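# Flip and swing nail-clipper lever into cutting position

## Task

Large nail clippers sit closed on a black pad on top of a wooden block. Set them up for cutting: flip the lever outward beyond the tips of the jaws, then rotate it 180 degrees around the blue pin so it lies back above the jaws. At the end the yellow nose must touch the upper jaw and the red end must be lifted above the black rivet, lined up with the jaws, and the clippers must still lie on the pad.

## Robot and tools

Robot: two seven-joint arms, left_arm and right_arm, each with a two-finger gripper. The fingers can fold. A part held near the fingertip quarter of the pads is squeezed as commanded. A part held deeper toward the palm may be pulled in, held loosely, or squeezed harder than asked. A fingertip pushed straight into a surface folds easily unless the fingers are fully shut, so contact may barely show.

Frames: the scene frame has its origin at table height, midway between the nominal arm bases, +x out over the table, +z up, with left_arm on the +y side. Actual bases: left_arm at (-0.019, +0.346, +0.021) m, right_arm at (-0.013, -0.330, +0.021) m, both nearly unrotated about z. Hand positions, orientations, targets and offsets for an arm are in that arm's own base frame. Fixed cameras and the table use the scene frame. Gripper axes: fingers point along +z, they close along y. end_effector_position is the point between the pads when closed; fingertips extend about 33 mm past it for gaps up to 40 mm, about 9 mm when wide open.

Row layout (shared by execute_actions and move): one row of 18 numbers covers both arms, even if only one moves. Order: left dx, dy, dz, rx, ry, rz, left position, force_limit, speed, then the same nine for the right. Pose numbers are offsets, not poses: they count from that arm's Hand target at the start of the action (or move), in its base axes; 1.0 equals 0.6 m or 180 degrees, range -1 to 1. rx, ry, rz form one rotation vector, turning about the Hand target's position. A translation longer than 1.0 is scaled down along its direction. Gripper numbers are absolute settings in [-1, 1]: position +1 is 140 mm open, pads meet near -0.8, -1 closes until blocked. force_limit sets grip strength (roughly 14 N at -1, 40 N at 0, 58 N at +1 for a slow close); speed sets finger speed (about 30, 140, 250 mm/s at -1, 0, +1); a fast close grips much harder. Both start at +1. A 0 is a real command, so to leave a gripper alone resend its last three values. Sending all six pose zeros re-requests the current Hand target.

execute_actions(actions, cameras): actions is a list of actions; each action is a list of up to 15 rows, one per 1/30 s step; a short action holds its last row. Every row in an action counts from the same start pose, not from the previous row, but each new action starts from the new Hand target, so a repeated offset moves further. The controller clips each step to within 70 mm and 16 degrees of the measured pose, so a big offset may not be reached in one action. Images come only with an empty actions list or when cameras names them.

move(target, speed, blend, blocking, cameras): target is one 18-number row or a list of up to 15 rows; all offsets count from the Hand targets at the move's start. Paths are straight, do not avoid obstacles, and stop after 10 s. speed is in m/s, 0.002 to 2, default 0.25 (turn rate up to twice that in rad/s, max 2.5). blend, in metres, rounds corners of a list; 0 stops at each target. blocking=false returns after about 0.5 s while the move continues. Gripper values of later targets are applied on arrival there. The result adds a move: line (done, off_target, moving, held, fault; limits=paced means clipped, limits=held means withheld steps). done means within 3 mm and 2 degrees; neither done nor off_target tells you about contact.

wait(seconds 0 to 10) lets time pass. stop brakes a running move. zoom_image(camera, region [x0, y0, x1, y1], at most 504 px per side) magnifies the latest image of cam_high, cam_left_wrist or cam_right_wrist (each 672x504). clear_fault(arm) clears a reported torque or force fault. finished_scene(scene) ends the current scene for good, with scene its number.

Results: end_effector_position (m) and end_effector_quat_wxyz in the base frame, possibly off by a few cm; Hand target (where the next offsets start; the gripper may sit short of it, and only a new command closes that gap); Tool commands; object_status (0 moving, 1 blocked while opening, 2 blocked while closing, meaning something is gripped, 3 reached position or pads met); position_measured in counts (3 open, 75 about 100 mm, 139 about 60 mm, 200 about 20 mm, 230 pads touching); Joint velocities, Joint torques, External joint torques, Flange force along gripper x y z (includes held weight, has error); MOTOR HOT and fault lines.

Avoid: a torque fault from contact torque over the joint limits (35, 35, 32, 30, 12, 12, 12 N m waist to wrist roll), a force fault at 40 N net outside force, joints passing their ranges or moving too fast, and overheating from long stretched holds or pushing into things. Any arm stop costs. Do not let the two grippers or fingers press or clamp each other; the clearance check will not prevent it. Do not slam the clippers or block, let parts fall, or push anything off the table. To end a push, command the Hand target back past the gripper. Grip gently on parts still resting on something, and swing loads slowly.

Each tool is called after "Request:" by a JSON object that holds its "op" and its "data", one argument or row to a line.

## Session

Request:
{"op": "execute_actions", "data": {
  "actions": []
}}

Request:
{"op": "zoom_image", "data": {
  "camera": "cam_high",
  "region": [310, 130, 490, 280]
}}

Scene clock: 0.00 s.
left_arm: end_effector_position=(+0.3535, +0.0174, +0.1034) position_measured=3 object_status=3 end_effector_quat_wxyz=(-0.308, +0.923, +0.212, -0.097) | right_arm: end_effector_position=(+0.0701, -0.4008, +0.1417) position_measured=3 object_status=3 end_effector_quat_wxyz=(-0.016, +0.781, +0.035, -0.623)
Joint positions: left_arm=[-0.179 0.037 -0.116 -2.41 0.456 1.896 -2.589] | right_arm=[-0.897 0.528 0.122 -2.027 -0.829 1.343 -2.029]
Joint velocities: within noise
Joint torques (N m): no reading
External joint torques (N m): no reading
Flange force (N): no reading
Hand target: left_arm +0.3535, +0.0174, +0.1034; -0.308, +0.923, +0.212, -0.097 | right_arm +0.0701, -0.4008, +0.1417; -0.016, +0.781, +0.035, -0.623
Tool commands: left_gripper/position=+1.0 left_gripper/force_limit=+1.0 left_gripper/speed=+1.0 right_gripper/position=+1.0 right_gripper/force_limit=+1.0 right_gripper/speed=+1.0
camera_calibration:
cam_left_wrist: T_world_to_cam=[[0.320696, -0.726042, -0.60829, -0.0243723], [-0.798239, -0.552871, 0.239057, 0.290516], [-0.509871, 0.408896, -0.756859, 0.397052], [0, 0, 0, 1]] pos_world=[0.442163, -0.0194305, 0.216237]
cam_right_wrist: T_world_to_cam=[[0.0518468, -0.991433, -0.119882, -0.38067], [0.0478896, -0.117437, 0.991925, -0.174367], [-0.997506, -0.0571693, 0.0413906, 0.180995], [0, 0, 0, 1]] pos_world=[0.208631, -0.387539, 0.119832]

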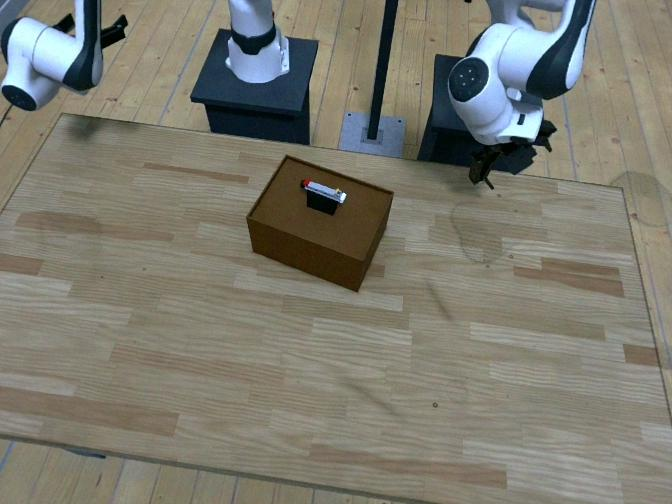

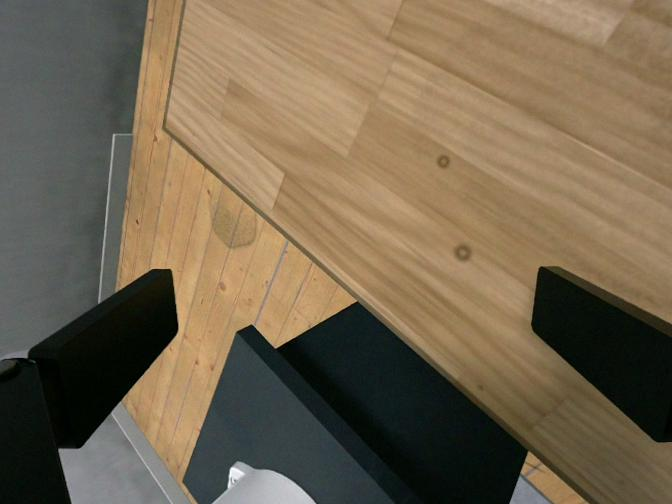

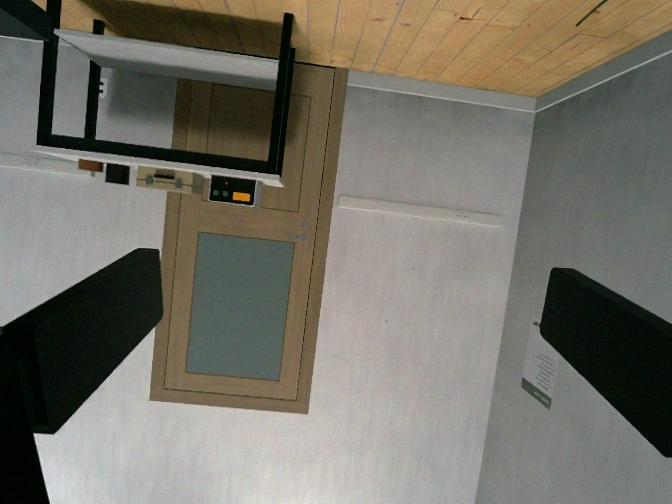

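Scaled by 2.800 from the camera's 672x504 image, which has a finer 960x720 frame.

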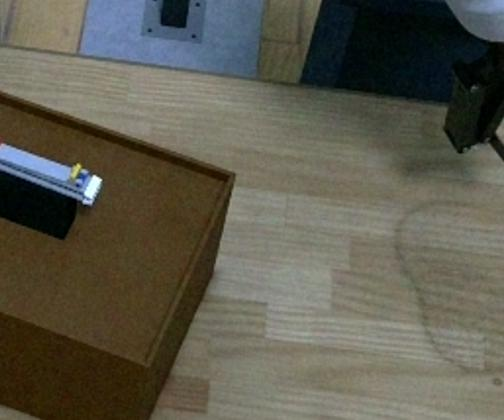

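Request:
{"op": "zoom_image", "data": {
  "camera": "cam_high",
  "region": [290, 165, 360, 225]
}}

Scaled by 7.200 from the camera's 672x504 image, which has a finer 960x720 frame.

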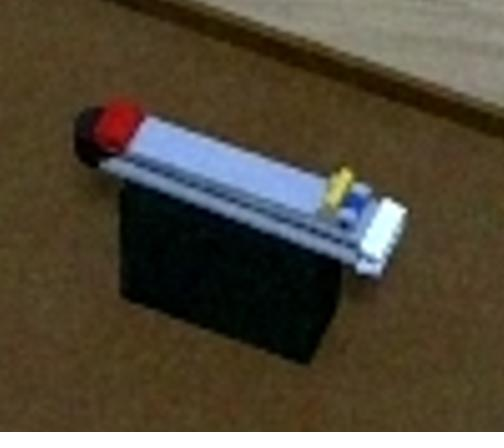

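Request:
{"op": "move", "data": {
  "target": [
    [0.1608, -0.029, 0.4943, -0.2121, 0.1556, -0.7086, -0.3, -1, 0, 0.4665, 0.3347, 0.4638, -0.011, -0.4279, -0.024, -0.3, -1, 0],
    [0.1608, -0.029, 0.4943, -0.2121, 0.1556, -0.7086, -0.3, -1, 0, 0.5832, 0.6347, 0.4638, -0.3999, -0.2866, -0.5084, -0.3, -1, 0]
  ],
  "speed": 0.4,
  "blend": [0.02, 0],
  "cameras": ["cam_high"]
}}

Scene clock: 103.33 s.
left_arm: end_effector_position=(+0.4501, -0.0012, +0.3994) position_measured=167 object_status=3 end_effector_quat_wxyz=(+0.000, -0.592, +0.806, +0.000) | right_arm: end_effector_position=(+0.4197, -0.0206, +0.4195) position_measured=167 object_status=3 end_effector_quat_wxyz=(+0.000, -0.607, +0.795, +0.000)
Joint positions: left_arm=[-1.196 -0.616 0.86 -1.94 0.454 1.513 -0.106] | right_arm=[-1.655 -1.041 0.846 -1.908 0.769 1.188 -0.524]
Joint velocities: left_arm=[within noise] | right_arm=[0 0 0.002 0.001 0 -0.001 0.006]
Joint torques (N m): left_arm=[-1.06 0.91 -13.97 21.61 0.85 2.53 0.2] | right_arm=[-0.34 16.94 -22 15.44 1.28 2.43 0.19]
External joint torques (N m): left_arm=[-1.14 -0.53 0.31 0.32 0.08 -0.07 0.2] | right_arm=[-0.37 -0.28 -0.72 1.64 0.54 -0.18 0.19]
Flange force (N): left_arm=[-1.0 -2.6 -1.1] | right_arm=[-1.8 -3.2 -5.3]
Hand target: left_arm +0.4500, +0.0000, +0.4000; +0.000, -0.591, +0.807, +0.000 | right_arm +0.4200, -0.0200, +0.4200; +0.000, -0.604, +0.797, +0.000
Off the commanded pose: left_arm 0.001 m, 0 deg | right_arm 0.001 m, 0 deg.
move: done; limits=paced
Images, in order (width x height): cam_high 672x504.

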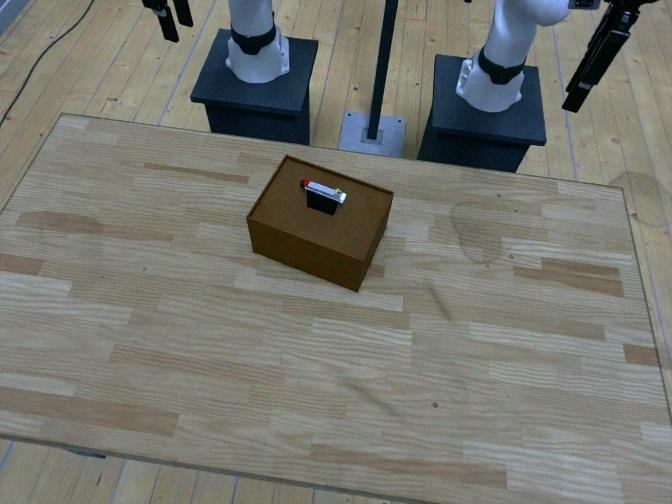

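Request:
{"op": "move", "data": {
  "target": [
    [0.3833, 0.0833, -0.2167, 0, 0, 0, -0.3, -1, 0, 0.4333, -0.05, -0.25, 0, 0, 0, -0.3, -1, 0],
    [0.35, -0.2, -0.1667, -0.3333, 0, 0, -0.3, -1, 0, 0.4, -0.3833, -0.2, -0.3333, 0, 0, -0.3, -1, 0],
    [0, -0.2, 0.0333, -0.3333, 0, 0, -0.3, -1, 0, -0.0333, -0.3833, 0, -0.3333, 0, 0, -0.3, -1, 0],
    [0, 0, 0, 0, 0, 0, -0.3, -1, 0, 0, 0, 0, 0, 0, 0, -0.3, -1, 0]
  ],
  "speed": 0.4,
  "blend": [0.02, 0.02, 0.02, 0],
  "cameras": []
}}

Scene clock: 135.13 s.
left_arm: end_effector_position=(+0.4510, -0.0006, +0.4013) position_measured=167 object_status=3 end_effector_quat_wxyz=(+0.000, -0.589, +0.808, -0.003) | right_arm: end_effector_position=(+0.4195, -0.0210, +0.4201) position_measured=167 object_status=3 end_effector_quat_wxyz=(+0.000, -0.607, +0.795, +0.000)
Joint positions: left_arm=[-1.078 -0.55 0.802 -1.944 0.381 1.549 -0.033] | right_arm=[-1.64 -1.027 0.845 -1.91 0.758 1.2 -0.514]
Joint velocities: left_arm=[within noise] | right_arm=[-0.001 0 0.001 -0.001 -0.001 -0.001 0.006]
Joint torques (N m): left_arm=[-0.54 -2.13 -12.41 21.71 0.99 2.49 -0.18] | right_arm=[-0.35 16.43 -21.69 15.77 1.29 2.4 0.1]
External joint torques (N m): left_arm=[-0.6 0.14 -0.16 -0.43 0.23 -0.11 -0.18] | right_arm=[-0.36 -0.28 -0.59 1.66 0.55 -0.22 0.1]
Flange force (N): left_arm=[0.9 0.5 0.8] | right_arm=[-1.8 -3.3 -5.3]
Hand target: left_arm +0.4500, +0.0000, +0.4000; +0.000, -0.591, +0.807, +0.000 | right_arm +0.4200, -0.0200, +0.4200; +0.000, -0.604, +0.797, +0.000
Off the commanded pose: left_arm 0.002 m, 0 deg | right_arm 0.001 m, 0 deg.
move: done; limits=paced
No camera images: "cameras" was empty.

Request:
{"op": "move", "data": {
  "target": [0, 0, 0, 0, 0, 0, -0.3, -1, 0, 0.4667, 0.0333, -0.2333, 0, 0, 0, -0.3, -1, 0],
  "speed": 0.4
}}

Request:
{"op": "move", "data": {
  "target": [0, 0, 0, 0, 0, 0, -0.3, -1, 0, -0.0333, -0.3667, 0.05, -0.3333, 0, 0, -0.3, -1, 0],
  "speed": 0.4
}}

Scene clock: 161.83 s.
left_arm: end_effector_position=(+0.4510, -0.0004, +0.4013) position_measured=167 object_status=3 end_effector_quat_wxyz=(+0.000, -0.589, +0.808, -0.003) | right_arm: end_effector_position=(+0.7000, -0.0010, +0.2811) position_measured=167 object_status=3 end_effector_quat_wxyz=(+0.000, -0.607, +0.795, -0.002)
Joint positions: left_arm=[-1.077 -0.549 0.801 -1.944 0.381 1.549 -0.033] | right_arm=[-2.374 -1.063 1.563 -1.168 1.099 1.376 -0.183]
Joint velocities: left_arm=[within noise] | right_arm=[0.001 0 -0.001 0 -0.001 0.001 0.007]
Joint torques (N m): left_arm=[-0.55 -2.12 -12.44 21.69 0.79 2.52 -0.09] | right_arm=[-0.15 44.4 -24.45 10.83 1.26 2.46 0.15]
External joint torques (N m): left_arm=[-0.65 0.24 -0.22 -0.52 0.02 -0.08 -0.09] | right_arm=[-0.2 0.81 -0.73 1.43 0.52 -0.14 0.15]
Flange force (N): left_arm=[1.0 0.1 0.9] | right_arm=[-2.6 -9.3 -5.6]
Hand target: left_arm +0.4500, +0.0000, +0.4000; +0.000, -0.591, +0.807, +0.000 | right_arm +0.7000, +0.0000, +0.2800; +0.000, -0.604, +0.797, +0.000
Off the commanded pose: left_arm 0.002 m, 0 deg | right_arm 0.002 m, 0 deg.
move: done

Scene clock: 164.17 s.
left_arm: end_effector_position=(+0.4510, -0.0004, +0.4013) position_measured=167 object_status=3 end_effector_quat_wxyz=(+0.000, -0.589, +0.808, -0.003) | right_arm: end_effector_position=(+0.6793, -0.2205, +0.3093) position_measured=167 object_status=3 end_effector_quat_wxyz=(-0.302, -0.520, +0.693, -0.399)
Joint positions: left_arm=[-1.077 -0.549 0.801 -1.944 0.381 1.549 -0.033] | right_arm=[-2.204 -1.684 1.26 -1.542 0.828 1.866 -0.29]
Joint velocities: left_arm=[within noise] | right_arm=[0 0 0.001 0 0.001 0.004 -0.002]
Joint torques (N m): left_arm=[-0.57 -2.14 -12.42 21.59 0.78 2.55 -0.08] | right_arm=[0.77 43.02 -32.69 -4.11 -0.63 2.91 -0.29]
External joint torques (N m): left_arm=[-0.64 0.22 -0.17 -0.63 0.02 -0.06 -0.08] | right_arm=[0.45 2.02 -1.82 0.21 0.11 0.39 -0.29]
Flange force (N): left_arm=[1.0 0.3 1.3] | right_arm=[3.3 -1.9 -2.3]
Hand target: left_arm +0.4500, +0.0000, +0.4000; +0.000, -0.591, +0.807, +0.000 | right_arm +0.6800, -0.2200, +0.3100; -0.302, -0.523, +0.691, -0.398
Off the commanded pose: left_arm 0.002 m, 0 deg | right_arm 0.001 m, 0 deg.
move: done

Request:
{"op": "move", "data": {
  "target": [0, 0, 0, 0, 0, 0, -0.3, -1, 0, -0.4333, 0, 0.2, 0, 0, 0, -0.3, -1, 0],
  "speed": 0.4
}}

Scene clock: 175.27 s.
left_arm: end_effector_position=(+0.4510, -0.0004, +0.4013) position_measured=167 object_status=3 end_effector_quat_wxyz=(+0.000, -0.589, +0.808, -0.003) | right_arm: end_effector_position=(+0.4203, -0.2196, +0.4302) position_measured=167 object_status=3 end_effector_quat_wxyz=(-0.299, -0.520, +0.693, -0.400)
Joint positions: left_arm=[-1.077 -0.549 0.801 -1.944 0.381 1.549 -0.033] | right_arm=[-1.687 -1.711 1.035 -2.348 0.682 1.966 -0.669]
Joint velocities: left_arm=[within noise] | right_arm=[0 0 0.001 0 -0.001 0.001 -0.007]
Joint torques (N m): left_arm=[-0.52 -2.2 -12.34 21.65 0.79 2.52 -0.14] | right_arm=[0.61 24.22 -26.35 4.84 -0.35 3.64 -0.3]
External joint torques (N m): left_arm=[-0.65 0.18 -0.15 -0.56 0.02 -0.08 -0.14] | right_arm=[0.54 1.59 -0.8 0.78 -0.27 0.49 -0.3]
Flange force (N): left_arm=[1.1 0.3 1.1] | right_arm=[3.8 -2.9 -1.2]
Hand target: left_arm +0.4500, +0.0000, +0.4000; +0.000, -0.591, +0.807, +0.000 | right_arm +0.4200, -0.2200, +0.4300; -0.302, -0.523, +0.691, -0.398
Off the commanded pose: left_arm 0.002 m, 0 deg | right_arm 0.001 m, 1 deg.
move: done

Request:
{"op": "move", "data": {
  "target": [
    [0.1167, -0.25, -0.1167, -0.212, 0.0668, 0, -0.3, -1, 0, 0.05, 0.3667, -0.0167, 0.3333, 0, 0, -0.3, -1, 0],
    [0.2, -0.4883, -0.3467, -0.4239, 0.1336, 0, -0.3, -1, 0, 0.1633, 0.59, -0.2167, 0.5987, -0.0746, 0.0431, -0.3, -1, 0]
  ],
  "speed": 0.3,
  "blend": [0.03, 0],
  "cameras": ["cam_left_wrist", "cam_right_wrist", "cam_high"]
}}

Scene clock: 265.97 s.
left_arm: end_effector_position=(+0.5694, -0.2933, +0.1919) position_measured=167 object_status=3 end_effector_quat_wxyz=(-0.520, -0.454, +0.617, -0.378) | right_arm: end_effector_position=(+0.5171, +0.1341, +0.2998) position_measured=167 object_status=3 end_effector_quat_wxyz=(+0.335, -0.545, +0.725, +0.256)
Joint positions: left_arm=[-2.2 -1.365 1.862 -1.711 -0.121 2.007 0.259] | right_arm=[-1.594 -0.747 1.154 -2.294 1.444 1.382 -0.555]
Joint velocities: left_arm=[within noise] | right_arm=[-0.001 0.001 0.001 0 0.001 0 -0.007]
Joint torques (N m): left_arm=[-0.92 35.97 -30.76 6.25 -0.85 -0.11 0.13] | right_arm=[-0.26 9.98 -19.23 20.27 2.99 0.91 -0.25]
External joint torques (N m): left_arm=[-1.19 -1.13 -0.07 0.55 0.28 0.08 0.1] | right_arm=[-0.35 0.69 -0.25 1.28 0.5 0.29 -0.23]
Flange force (N): left_arm=[-2.4 -6.8 0.3] | right_arm=[-0.3 -5.8 -0.8]
Hand target: left_arm +0.5700, -0.2929, +0.1920; -0.518, -0.452, +0.618, -0.380 | right_arm +0.5180, +0.1340, +0.3000; +0.338, -0.547, +0.722, +0.254
Off the commanded pose: left_arm 0.001 m, 0 deg | right_arm 0.001 m, 0 deg.
move: done
camera_calibration:
cam_left_wrist: T_world_to_cam=[[-0.953185, 0.302341, -0.00536409, 0.645889], [0.125295, 0.378746, -0.91698, 0.239075], [-0.275209, -0.874723, -0.398897, 0.122412], [0, 0, 0, 1]] pos_world=[0.619385, -0.178751, 0.271522]
cam_right_wrist: T_world_to_cam=[[-0.970771, 0.23785, -0.0321038, 0.483042], [0.071372, 0.413799, 0.907566, -0.347931], [0.229149, 0.878748, -0.41868, 0.0289994], [0, 0, 0, 1]] pos_world=[0.48711, 0.00359883, 0.343419]

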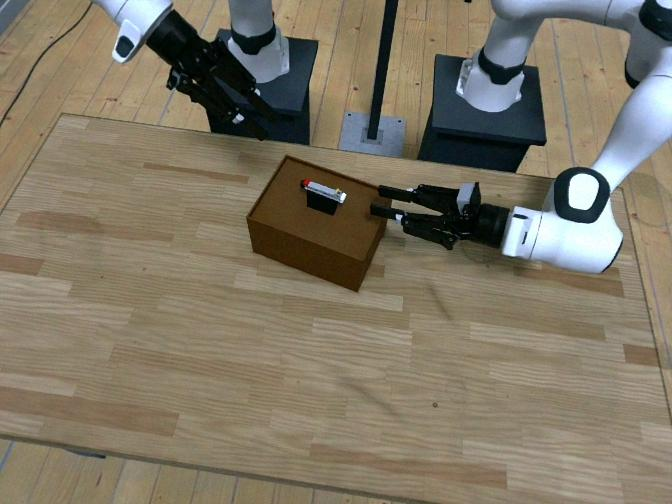

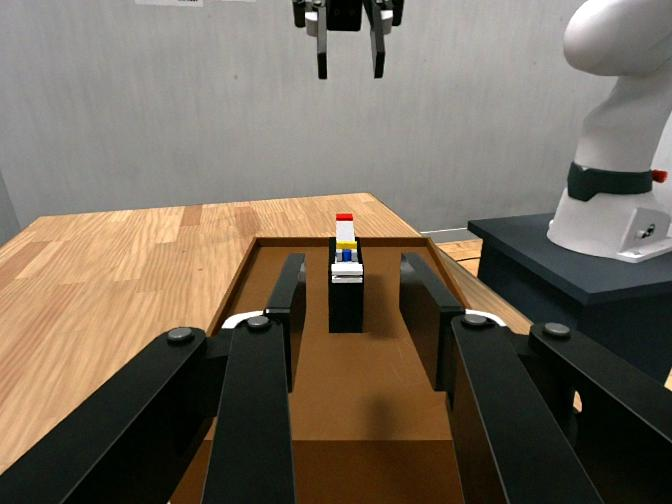

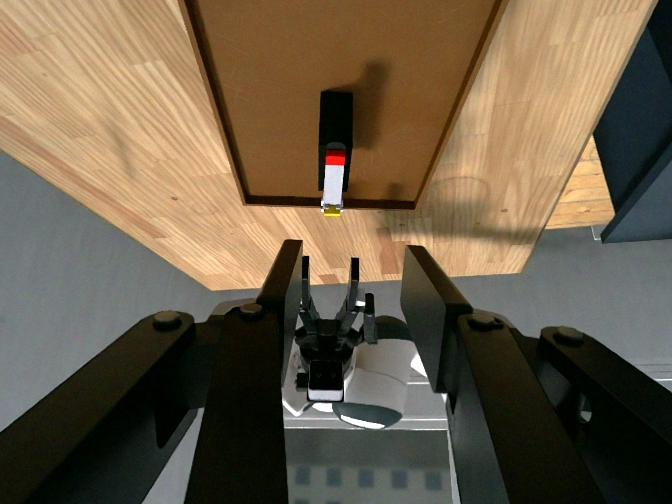

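Request:
{"op": "zoom_image", "data": {
  "camera": "cam_left_wrist",
  "region": [280, 200, 430, 350]
}}

Request:
{"op": "zoom_image", "data": {
  "camera": "cam_right_wrist",
  "region": [270, 80, 400, 230]
}}

Scaled by 3.360 from the camera's 672x504 image, which has a finer 960x720 frame.

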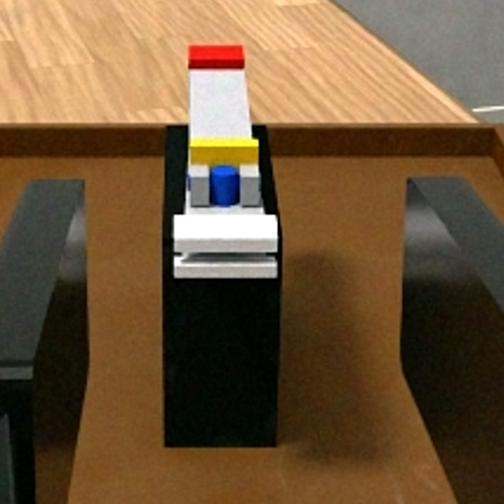

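Scaled by 3.360 from the camera's 672x504 image, which has a finer 960x720 frame.

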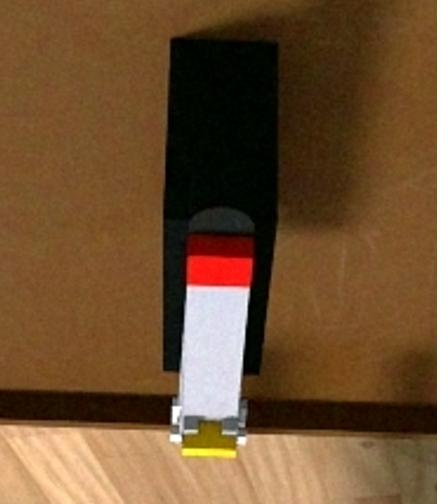

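Request:
{"op": "move", "data": {
  "target": [-0.0235, -0.077, -0.043, 0, 0, 0, -0.4, -1, 0, 0.0148, 0.0268, -0.117, 0.0534, -0.0152, 0, -0.4, -1, 0],
  "speed": 0.1,
  "cameras": ["cam_left_wrist", "cam_right_wrist"]
}}

Request:
{"op": "zoom_image", "data": {
  "camera": "cam_left_wrist",
  "region": [280, 190, 430, 350]
}}

Request:
{"op": "zoom_image", "data": {
  "camera": "cam_right_wrist",
  "region": [290, 160, 420, 270]
}}

Scene clock: 315.00 s.
left_arm: end_effector_position=(+0.5561, -0.3388, +0.1676) position_measured=179 object_status=3 end_effector_quat_wxyz=(-0.519, -0.453, +0.617, -0.379) | right_arm: end_effector_position=(+0.5259, +0.1497, +0.2291) position_measured=179 object_status=3 end_effector_quat_wxyz=(+0.397, -0.520, +0.693, +0.302)
Joint positions: left_arm=[-2.254 -1.398 1.879 -1.759 -0.115 2.115 0.281] | right_arm=[-1.773 -0.629 1.439 -2.38 1.592 1.45 -0.754]
Joint velocities: left_arm=[within noise] | right_arm=[0 -0.001 0.001 0.001 0 0 -0.007]
Joint torques (N m): left_arm=[-0.91 35.25 -30.4 4.79 -0.56 0.01 0.24] | right_arm=[-0.26 12.41 -17.06 19.86 2.74 -0.21 -0.26]
External joint torques (N m): left_arm=[-0.97 -1 0.59 0.26 0.25 0.28 0.21] | right_arm=[-0.42 0.35 -0.15 1.56 0.49 0.03 -0.23]
Flange force (N): left_arm=[-2.9 -4.3 1.6] | right_arm=[0.8 -6.4 0.0]
Hand target: left_arm +0.5559, -0.3391, +0.1662; -0.518, -0.452, +0.618, -0.380 | right_arm +0.5269, +0.1501, +0.2298; +0.400, -0.523, +0.690, +0.301
Off the commanded pose: left_arm 0.001 m, 0 deg | right_arm 0.001 m, 1 deg.
move: done
camera_calibration:
cam_left_wrist: T_world_to_cam=[[-0.952993, 0.302886, -0.0080351, 0.647279], [0.127566, 0.377035, -0.917372, 0.233935], [-0.274829, -0.875274, -0.39795, 0.0686666], [0, 0, 0, 1]] pos_world=[0.605881, -0.224151, 0.247132]
cam_right_wrist: T_world_to_cam=[[-0.968796, 0.245033, -0.0373174, 0.484727], [0.02751, 0.255931, 0.966304, -0.257508], [0.246327, 0.935125, -0.254686, -0.0714191], [0, 0, 0, 1]] pos_world=[0.494278, 0.013916, 0.24873]
Images, in order (width x height): cam_left_wrist 672x504, cam_right_wrist 672x504.

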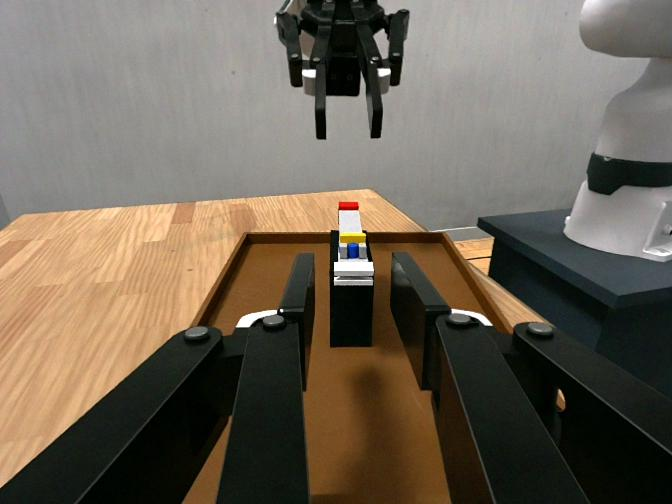

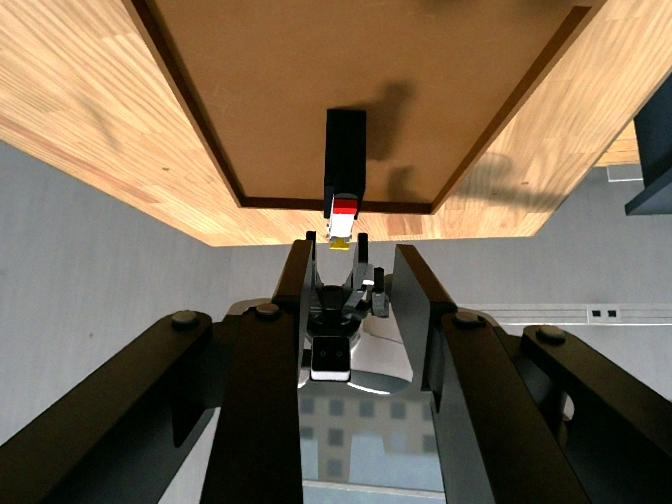

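Scaled by 3.150 from the camera's 672x504 image, which has a finer 960x720 frame.

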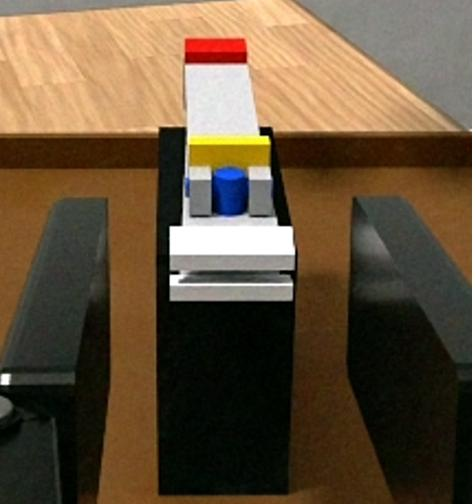

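Scaled by 3.877 from the camera's 672x504 image, which has a finer 960x720 frame.

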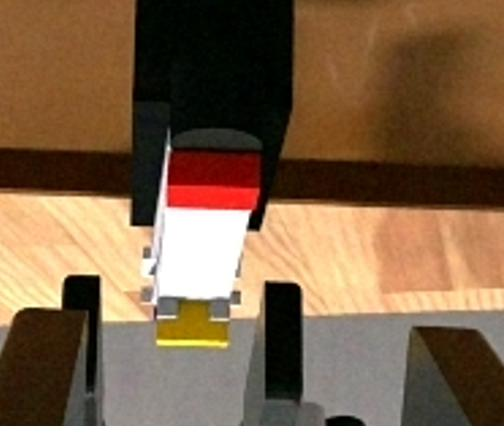

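Request:
{"op": "move", "data": {
  "target": [-0.0147, -0.0415, -0.0262, 0, 0, 0, -0.4, -1, 0, 0.02, 0.0558, -0.045, 0, 0, 0, -0.4, -1, 0],
  "speed": 0.06,
  "cameras": ["cam_left_wrist", "cam_right_wrist"]
}}

Request:
{"op": "zoom_image", "data": {
  "camera": "cam_left_wrist",
  "region": [280, 140, 430, 350]
}}

Request:
{"op": "zoom_image", "data": {
  "camera": "cam_right_wrist",
  "region": [280, 190, 430, 290]
}}

Scene clock: 351.03 s.
left_arm: end_effector_position=(+0.5474, -0.3633, +0.1519) position_measured=179 object_status=3 end_effector_quat_wxyz=(-0.520, -0.454, +0.617, -0.379) | right_arm: end_effector_position=(+0.5376, +0.1839, +0.2030) position_measured=179 object_status=3 end_effector_quat_wxyz=(+0.398, -0.521, +0.691, +0.304)
Joint positions: left_arm=[-2.287 -1.421 1.891 -1.781 -0.109 2.173 0.294] | right_arm=[-1.785 -0.65 1.552 -2.375 1.684 1.502 -0.76]
Joint velocities: left_arm=[-0.001 0.001 0.001 0.001 0 0.005 0.003] | right_arm=[-0.001 0.001 0.002 0 0.002 0.003 0]
Joint torques (N m): left_arm=[-0.83 34.74 -30.49 4.08 -0.37 -0.02 0.26] | right_arm=[-0.27 14.82 -17.89 19.09 2.62 -0.06 -0.3]
External joint torques (N m): left_arm=[-1.02 -1.08 0.5 0.13 0.27 0.27 0.23] | right_arm=[-0.52 -0.12 -0.43 1.64 0.49 0.22 -0.28]
Flange force (N): left_arm=[-2.8 -3.7 2.0] | right_arm=[0.5 -6.0 0.5]
Hand target: left_arm +0.5471, -0.3640, +0.1505; -0.518, -0.452, +0.618, -0.380 | right_arm +0.5389, +0.1835, +0.2028; +0.400, -0.523, +0.690, +0.301
Off the commanded pose: left_arm 0.002 m, 0 deg | right_arm 0.001 m, 0 deg.
move: done
camera_calibration:
cam_left_wrist: T_world_to_cam=[[-0.953041, 0.302754, -0.00726177, 0.646226], [0.126782, 0.377091, -0.917458, 0.230403], [-0.275026, -0.875296, -0.397767, 0.0385929], [0, 0, 0, 1]] pos_world=[0.597283, -0.24875, 0.231429]
cam_right_wrist: T_world_to_cam=[[-0.96928, 0.24302, -0.0379149, 0.487497], [0.025512, 0.252655, 0.96722, -0.239983], [0.244633, 0.93654, -0.251094, -0.11292], [0, 0, 0, 1]] pos_world=[0.506267, 0.0479152, 0.222246]
Images, in order (width x height): cam_left_wrist 672x504, cam_right_wrist 672x504.

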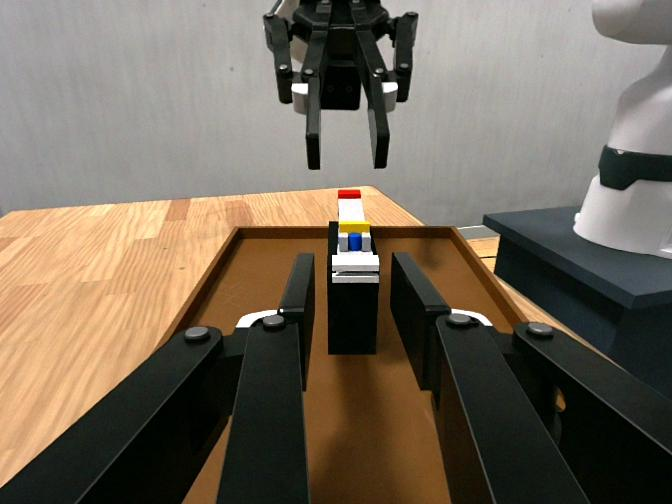

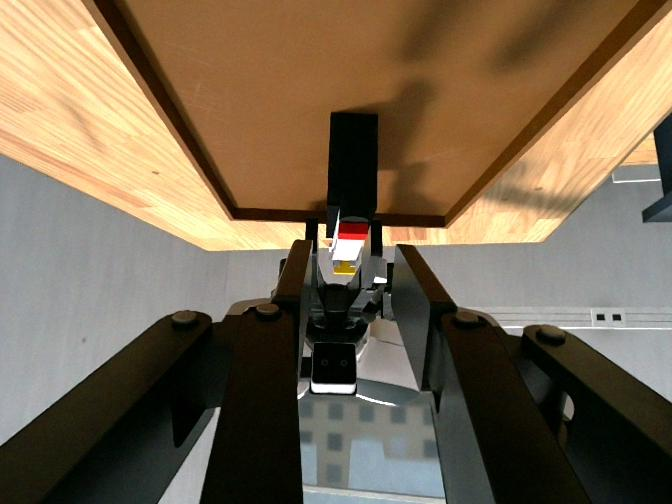

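Scaled by 2.400 from the camera's 672x504 image, which has a finer 960x720 frame.

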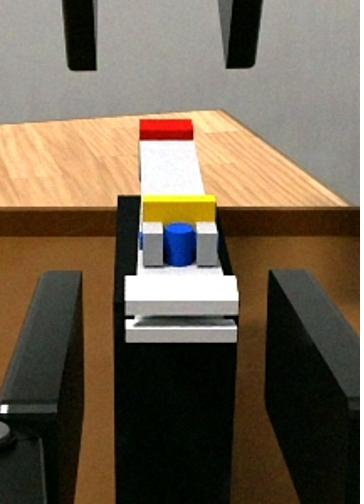

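Scaled by 3.360 from the camera's 672x504 image, which has a finer 960x720 frame.

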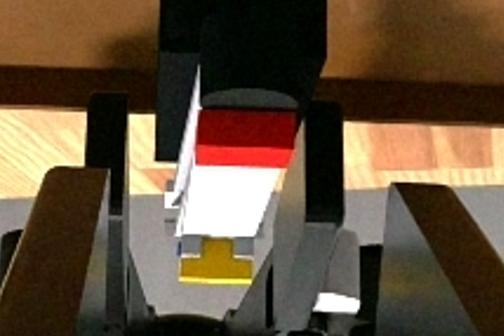

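Request:
{"op": "move", "data": {
  "target": [0, 0, 0, 0, 0, 0, -1, -1, -1, 0.0067, 0.0242, -0.0158, 0, 0, 0, -0.4, -1, 0],
  "speed": 0.05,
  "cameras": ["cam_left_wrist", "cam_right_wrist"]
}}

Request:
{"op": "zoom_image", "data": {
  "camera": "cam_left_wrist",
  "region": [280, 140, 430, 350]
}}

Request:
{"op": "zoom_image", "data": {
  "camera": "cam_right_wrist",
  "region": [290, 200, 420, 290]
}}

Scene clock: 377.13 s.
left_arm: end_effector_position=(+0.5476, -0.3633, +0.1519) position_measured=202 object_status=2 end_effector_quat_wxyz=(-0.519, -0.453, +0.617, -0.379) | right_arm: end_effector_position=(+0.5419, +0.1977, +0.1936) position_measured=179 object_status=3 end_effector_quat_wxyz=(+0.399, -0.521, +0.691, +0.303)
Joint positions: left_arm=[-2.287 -1.421 1.891 -1.781 -0.109 2.174 0.295] | right_arm=[-1.785 -0.662 1.591 -2.371 1.721 1.522 -0.76]
Joint velocities: left_arm=[within noise] | right_arm=[0.001 0.001 0 0 0.003 0.003 -0.001]
Joint torques (N m): left_arm=[-1.12 34.94 -30.49 4.09 -0.42 -0.02 0.2] | right_arm=[0.25 16.01 -18.13 18.73 2.61 0.06 -0.21]
External joint torques (N m): left_arm=[-1.1 -0.88 0.54 0.22 0.21 0.28 0.17] | right_arm=[0.12 -0.05 -0.27 1.61 0.51 0.31 -0.19]
Flange force (N): left_arm=[-2.6 -4.2 2.0] | right_arm=[-1.2 -3.6 1.4]
Hand target: left_arm +0.5471, -0.3640, +0.1505; -0.518, -0.452, +0.618, -0.380 | right_arm +0.5429, +0.1981, +0.1933; +0.400, -0.523, +0.690, +0.301
Off the commanded pose: left_arm 0.002 m, 0 deg | right_arm 0.001 m, 0 deg.
move: done
camera_calibration:
cam_left_wrist: T_world_to_cam=[[-0.953179, 0.30229, -0.0084206, 0.646554], [0.127695, 0.377094, -0.91733, 0.22982], [-0.274124, -0.875454, -0.398039, 0.0381087], [0, 0, 0, 1]] pos_world=[0.597381, -0.248748, 0.231434]
cam_right_wrist: T_world_to_cam=[[-0.9692, 0.243042, -0.0397802, 0.488186], [0.0237989, 0.2532, 0.967121, -0.233546], [0.245123, 0.936387, -0.251186, -0.129573], [0, 0, 0, 1]] pos_world=[0.510469, 0.0618148, 0.21274]
Images, in order (width x height): cam_left_wrist 672x504, cam_right_wrist 672x504.

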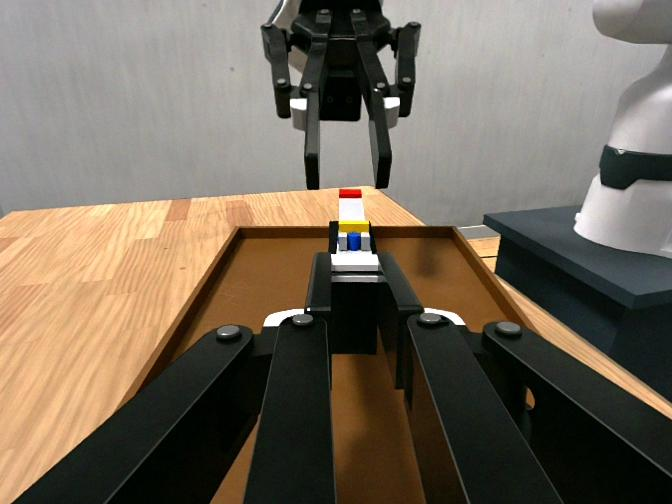

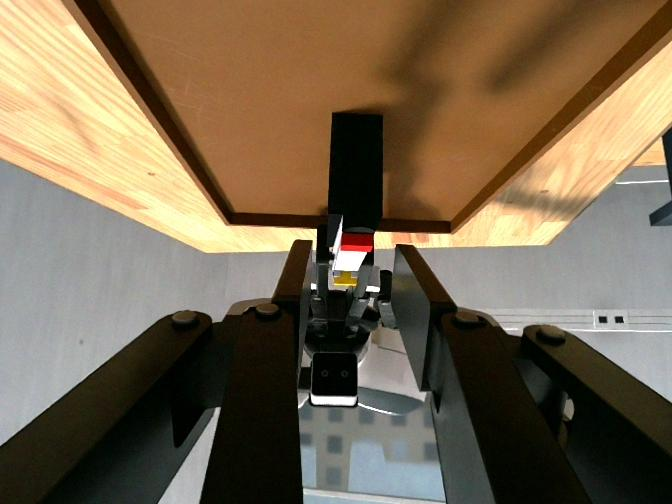

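Scaled by 2.400 from the camera's 672x504 image, which has a finer 960x720 frame.

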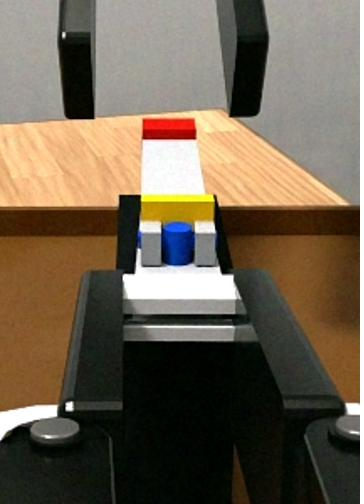

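Scaled by 3.877 from the camera's 672x504 image, which has a finer 960x720 frame.

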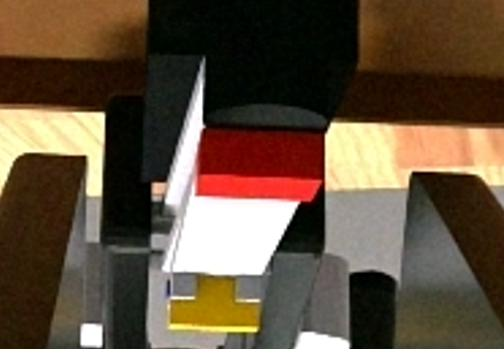

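Request:
{"op": "zoom_image", "data": {
  "camera": "cam_right_wrist",
  "region": [330, 225, 385, 260]
}}

Request:
{"op": "zoom_image", "data": {
  "camera": "cam_left_wrist",
  "region": [290, 130, 410, 260]
}}

Scaled by 9.164 from the camera's 672x504 image, which has a finer 960x720 frame.

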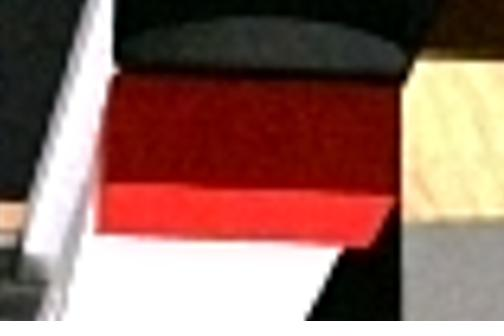

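Scaled by 3.877 from the camera's 672x504 image, which has a finer 960x720 frame.

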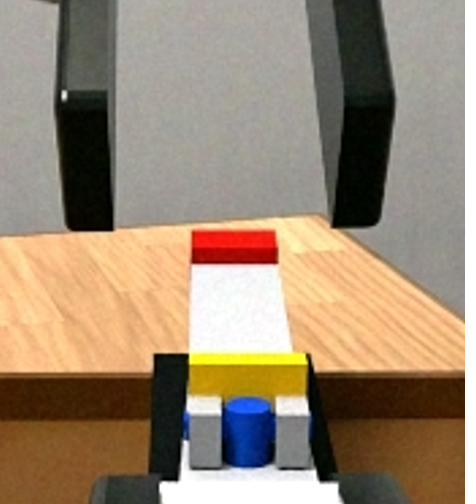

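Request:
{"op": "move", "data": {
  "target": [0, 0, 0, 0, 0, 0, -1, -1, -1, 0.0048, 0.0168, -0.0058, 0, 0, 0, -0.4, -1, 0],
  "speed": 0.04,
  "cameras": ["cam_left_wrist", "cam_right_wrist"]
}}

Request:
{"op": "zoom_image", "data": {
  "camera": "cam_right_wrist",
  "region": [290, 200, 420, 290]
}}

Request:
{"op": "zoom_image", "data": {
  "camera": "cam_left_wrist",
  "region": [290, 130, 410, 260]
}}

Scene clock: 429.50 s.
left_arm: end_effector_position=(+0.5476, -0.3633, +0.1519) position_measured=202 object_status=2 end_effector_quat_wxyz=(-0.519, -0.453, +0.617, -0.379) | right_arm: end_effector_position=(+0.5448, +0.2075, +0.1901) position_measured=179 object_status=3 end_effector_quat_wxyz=(+0.400, -0.523, +0.690, +0.302)
Joint positions: left_arm=[-2.287 -1.421 1.891 -1.781 -0.109 2.174 0.295] | right_arm=[-1.778 -0.667 1.61 -2.366 1.742 1.537 -0.76]
Joint velocities: left_arm=[within noise] | right_arm=[0 -0.001 0 -0.001 0.001 0.005 0.001]
Joint torques (N m): left_arm=[-1.1 34.94 -30.4 4.09 -0.44 0 0.23] | right_arm=[0.43 16.68 -18.37 18.59 2.58 0.02 -0.08]
External joint torques (N m): left_arm=[-1.42 -0.97 0.59 0.02 0.2 0.27 0.2] | right_arm=[0.28 0.02 -0.31 1.58 0.5 0.27 -0.05]
Flange force (N): left_arm=[-2.8 -4.3 2.5] | right_arm=[-2.0 -2.8 1.3]
Hand target: left_arm +0.5471, -0.3640, +0.1505; -0.518, -0.452, +0.618, -0.380 | right_arm +0.5458, +0.2081, +0.1898; +0.400, -0.523, +0.690, +0.301
Off the commanded pose: left_arm 0.002 m, 0 deg | right_arm 0.001 m, 0 deg.
move: done
camera_calibration:
cam_left_wrist: T_world_to_cam=[[-0.953166, 0.302327, -0.00850735, 0.646576], [0.127786, 0.377065, -0.917329, 0.229759], [-0.274126, -0.875454, -0.398039, 0.0381092], [0, 0, 0, 1]] pos_world=[0.597381, -0.248748, 0.231434]
cam_right_wrist: T_world_to_cam=[[-0.96968, 0.240081, -0.0456239, 0.490563], [0.0175996, 0.254816, 0.966829, -0.229642], [0.243744, 0.936712, -0.251315, -0.139602], [0, 0, 0, 1]] pos_world=[0.513758, 0.0715082, 0.209322]
Images, in order (width x height): cam_left_wrist 672x504, cam_right_wrist 672x504.

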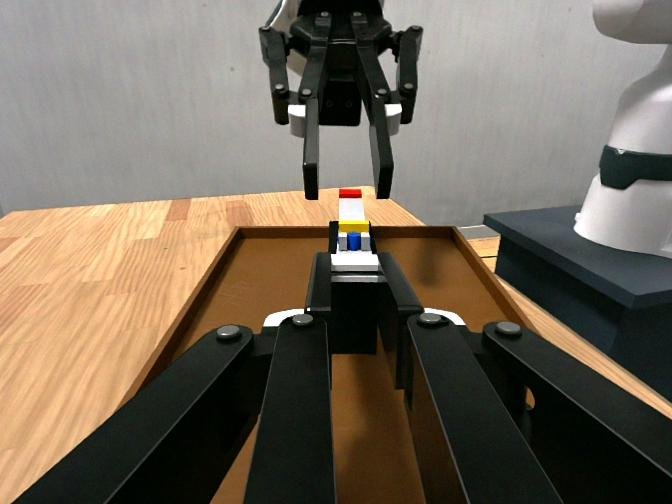

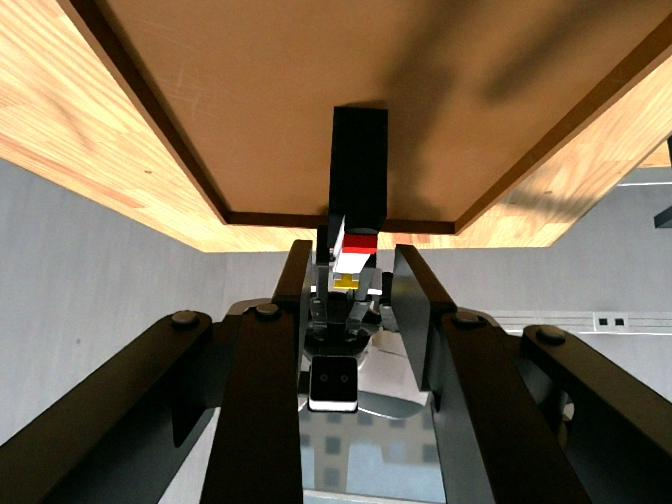

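Scaled by 3.877 from the camera's 672x504 image, which has a finer 960x720 frame.

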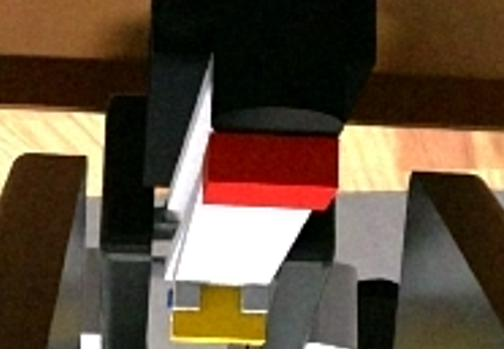

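Scaled by 3.877 from the camera's 672x504 image, which has a finer 960x720 frame.

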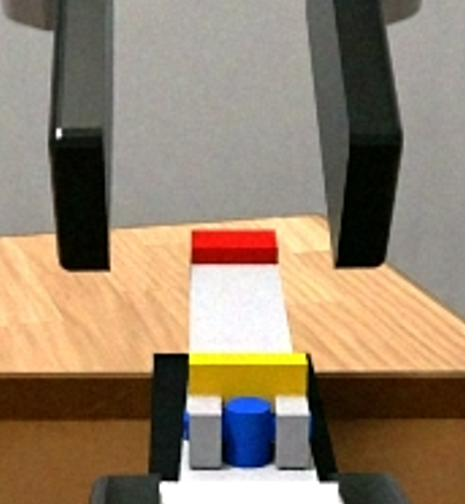

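Request:
{"op": "move", "data": {
  "target": [
    [0, 0, 0, 0, 0, 0, -1, -1, -1, -0.0028, 0.0008, 0, 0, 0, 0, -0.4, -1, 0],
    [0, 0, 0, 0, 0, 0, -1, -1, -1, -0.0028, 0.0008, 0, 0, 0, 0, -1, -1, -1]
  ],
  "speed": 0.04,
  "cameras": ["cam_left_wrist", "cam_right_wrist"]
}}

Request:
{"op": "zoom_image", "data": {
  "camera": "cam_right_wrist",
  "region": [290, 200, 420, 290]
}}

Request:
{"op": "zoom_image", "data": {
  "camera": "cam_left_wrist",
  "region": [290, 130, 410, 260]
}}

Scene clock: 461.33 s.
left_arm: end_effector_position=(+0.5476, -0.3634, +0.1519) position_measured=202 object_status=2 end_effector_quat_wxyz=(-0.519, -0.453, +0.617, -0.379) | right_arm: end_effector_position=(+0.5434, +0.2092, +0.1893) position_measured=211 object_status=2 end_effector_quat_wxyz=(+0.399, -0.524, +0.690, +0.302)
Joint positions: left_arm=[-2.287 -1.421 1.891 -1.781 -0.109 2.174 0.295] | right_arm=[-1.771 -0.667 1.608 -2.37 1.743 1.539 -0.76]
Joint torques (N m): left_arm=[-0.8 34.89 -30.42 4.14 -0.44 -0.01 0.27] | right_arm=[0.66 17 -19.02 17.79 2.37 -0.05 -0.06]
External joint torques (N m): left_arm=[-0.96 -0.97 0.57 0.2 0.2 0.28 0.24] | right_arm=[0.57 0.46 -0.98 0.85 0.3 0.19 -0.03]
Flange force (N): left_arm=[-2.8 -3.7 1.9] | right_arm=[-4.5 3.2 -1.3]
Hand target: left_arm +0.5471, -0.3640, +0.1505; -0.518, -0.452, +0.618, -0.380 | right_arm +0.5441, +0.2086, +0.1898; +0.400, -0.523, +0.690, +0.301
Off the commanded pose: left_arm 0.002 m, 0 deg | right_arm 0.001 m, 0 deg.
move: done
camera_calibration:
cam_left_wrist: T_world_to_cam=[[-0.953158, 0.302354, -0.00849496, 0.646479], [0.127796, 0.377099, -0.917314, 0.22977], [-0.27415, -0.87543, -0.398074, 0.0381107], [0, 0, 0, 1]] pos_world=[0.597281, -0.248749, 0.231434]
cam_right_wrist: T_world_to_cam=[[-0.970073, 0.238573, -0.0451808, 0.489175], [0.0179936, 0.256192, 0.966458, -0.229692], [0.242146, 0.936722, -0.252817, -0.139917], [0, 0, 0, 1]] pos_world=[0.512549, 0.0732044, 0.208715]
Images, in order (width x height): cam_left_wrist 672x504, cam_right_wrist 672x504.

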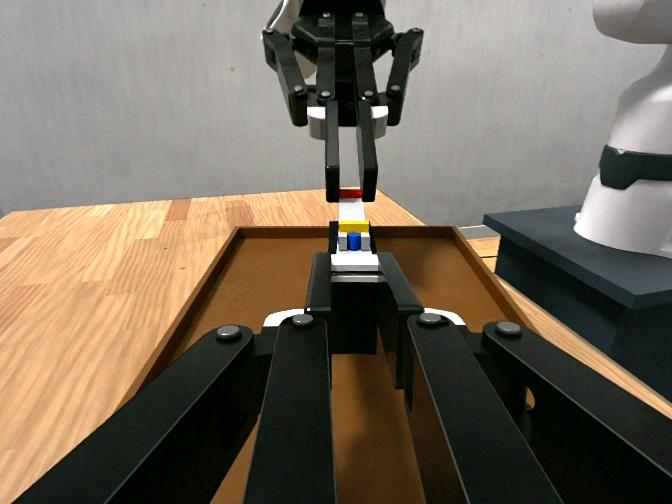

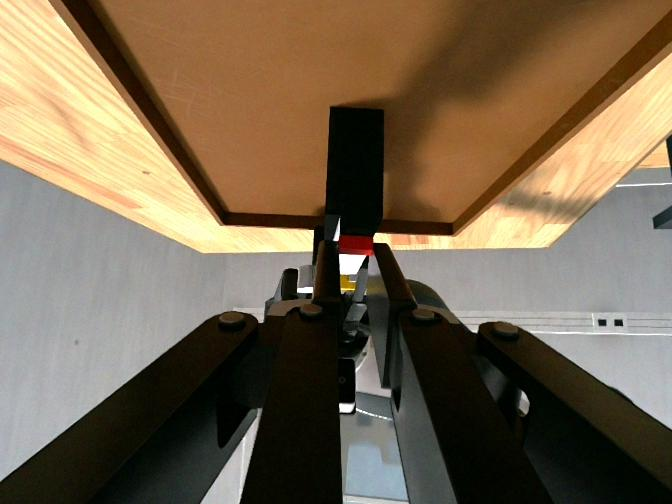

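Scaled by 3.877 from the camera's 672x504 image, which has a finer 960x720 frame.

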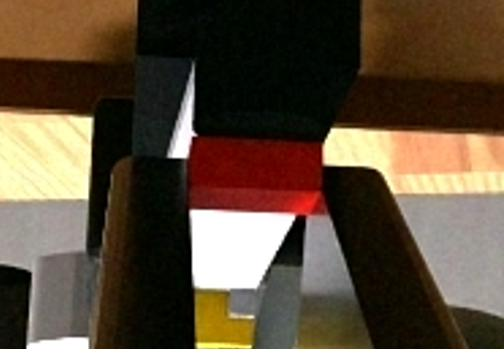

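Scaled by 3.877 from the camera's 672x504 image, which has a finer 960x720 frame.

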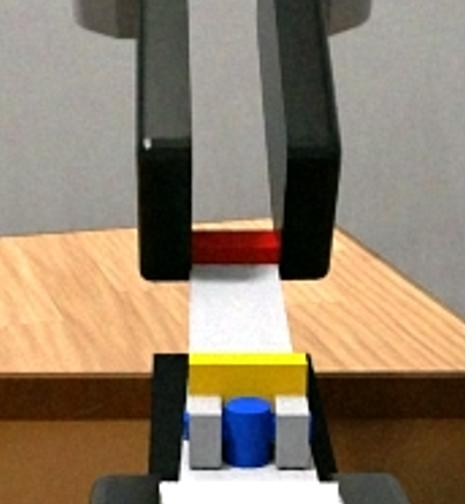

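Request:
{"op": "move", "data": {
  "target": [
    [0, 0, 0, 0, 0, 0, -1, -1, -1, 0.0021, 0.0075, 0.0191, -0.0401, 0.0114, 0, -1, -1, -1],
    [0, 0, 0, 0, 0, 0, -1, -1, -1, 0.0049, 0.0173, 0.037, -0.0802, 0.0228, 0, -1, -1, -1]
  ],
  "speed": 0.05,
  "blend": [0.005, 0],
  "cameras": ["cam_left_wrist", "cam_right_wrist"]
}}

Request:
{"op": "zoom_image", "data": {
  "camera": "cam_right_wrist",
  "region": [280, 180, 430, 290]
}}

Request:
{"op": "zoom_image", "data": {
  "camera": "cam_left_wrist",
  "region": [270, 100, 430, 270]
}}

Scene clock: 485.33 s.
left_arm: end_effector_position=(+0.5476, -0.3633, +0.1515) position_measured=202 object_status=2 end_effector_quat_wxyz=(-0.519, -0.453, +0.617, -0.380) | right_arm: end_effector_position=(+0.5473, +0.2184, +0.2117) position_measured=211 object_status=2 end_effector_quat_wxyz=(+0.308, -0.559, +0.734, +0.230)
Joint positions: left_arm=[-2.287 -1.421 1.892 -1.781 -0.109 2.174 0.296] | right_arm=[-1.552 -0.795 1.417 -2.292 1.601 1.619 -0.52]
Joint velocities: left_arm=[within noise] | right_arm=[0 0 -0.001 -0.001 -0.001 0.001 0.006]
Joint torques (N m): left_arm=[-1.09 35.05 -30.39 3.95 -0.54 -0.05 0.19] | right_arm=[1.16 15.22 -22.27 18.98 1.84 0.94 0.2]
External joint torques (N m): left_arm=[-1.25 -0.83 0.59 0.01 0.09 0.24 0.16] | right_arm=[1.11 -0.04 -0.73 1.83 -0.22 0 0.23]
Flange force (N): left_arm=[-2.4 -3.7 2.3] | right_arm=[-4.9 0.9 -2.2]
Hand target: left_arm +0.5471, -0.3640, +0.1505; -0.518, -0.452, +0.618, -0.380 | right_arm +0.5471, +0.2190, +0.2120; +0.306, -0.558, +0.736, +0.230
Off the commanded pose: left_arm 0.001 m, 0 deg | right_arm 0.001 m, 0 deg.
move: done
camera_calibration:
cam_left_wrist: T_world_to_cam=[[-0.953211, 0.30217, -0.00907045, 0.646564], [0.128279, 0.37713, -0.917233, 0.229068], [-0.27374, -0.87548, -0.398247, 0.0378228], [0, 0, 0, 1]] pos_world=[0.59728, -0.248648, 0.231037]
cam_right_wrist: T_world_to_cam=[[-0.972737, 0.228249, -0.0410446, 0.494625], [0.0776633, 0.487379, 0.86973, -0.316485], [0.218519, 0.842831, -0.491818, -0.0596576], [0, 0, 0, 1]] pos_world=[0.518756, 0.0916318, 0.266218]
Images, in order (width x height): cam_left_wrist 672x504, cam_right_wrist 672x504.

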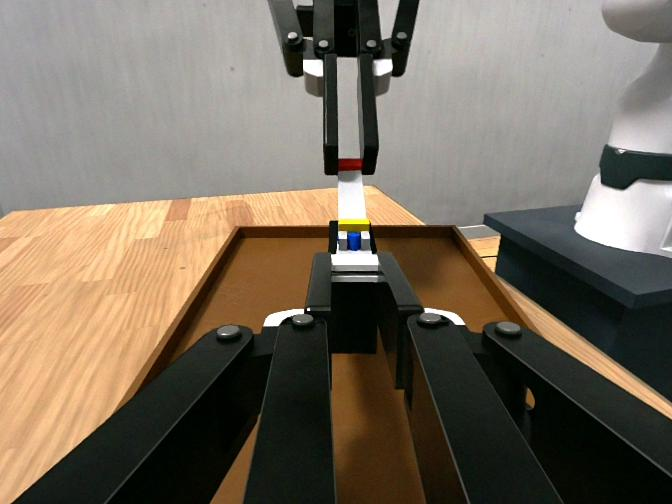

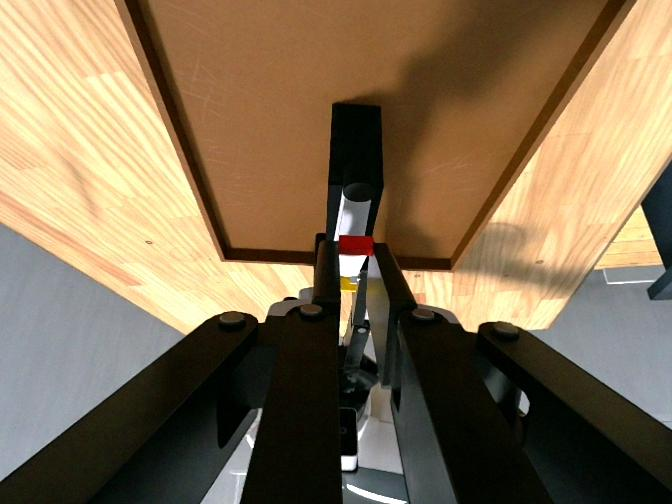

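Scaled by 3.360 from the camera's 672x504 image, which has a finer 960x720 frame.

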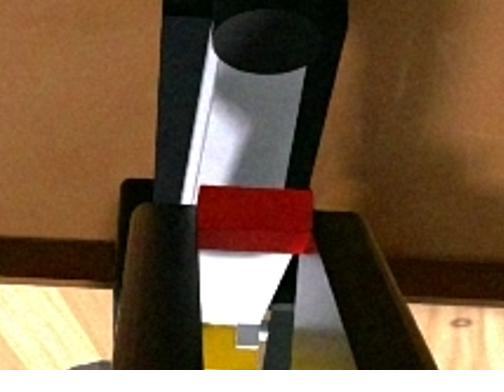

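Scaled by 2.965 from the camera's 672x504 image, which has a finer 960x720 frame.

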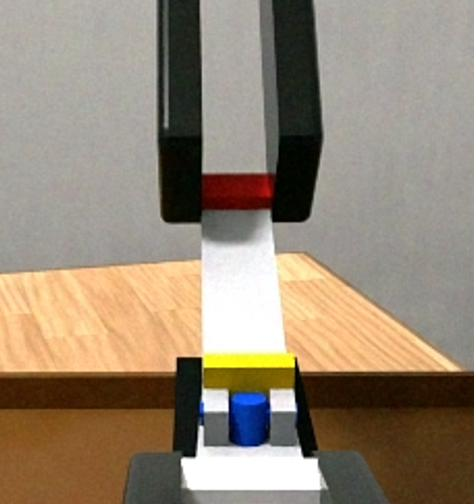

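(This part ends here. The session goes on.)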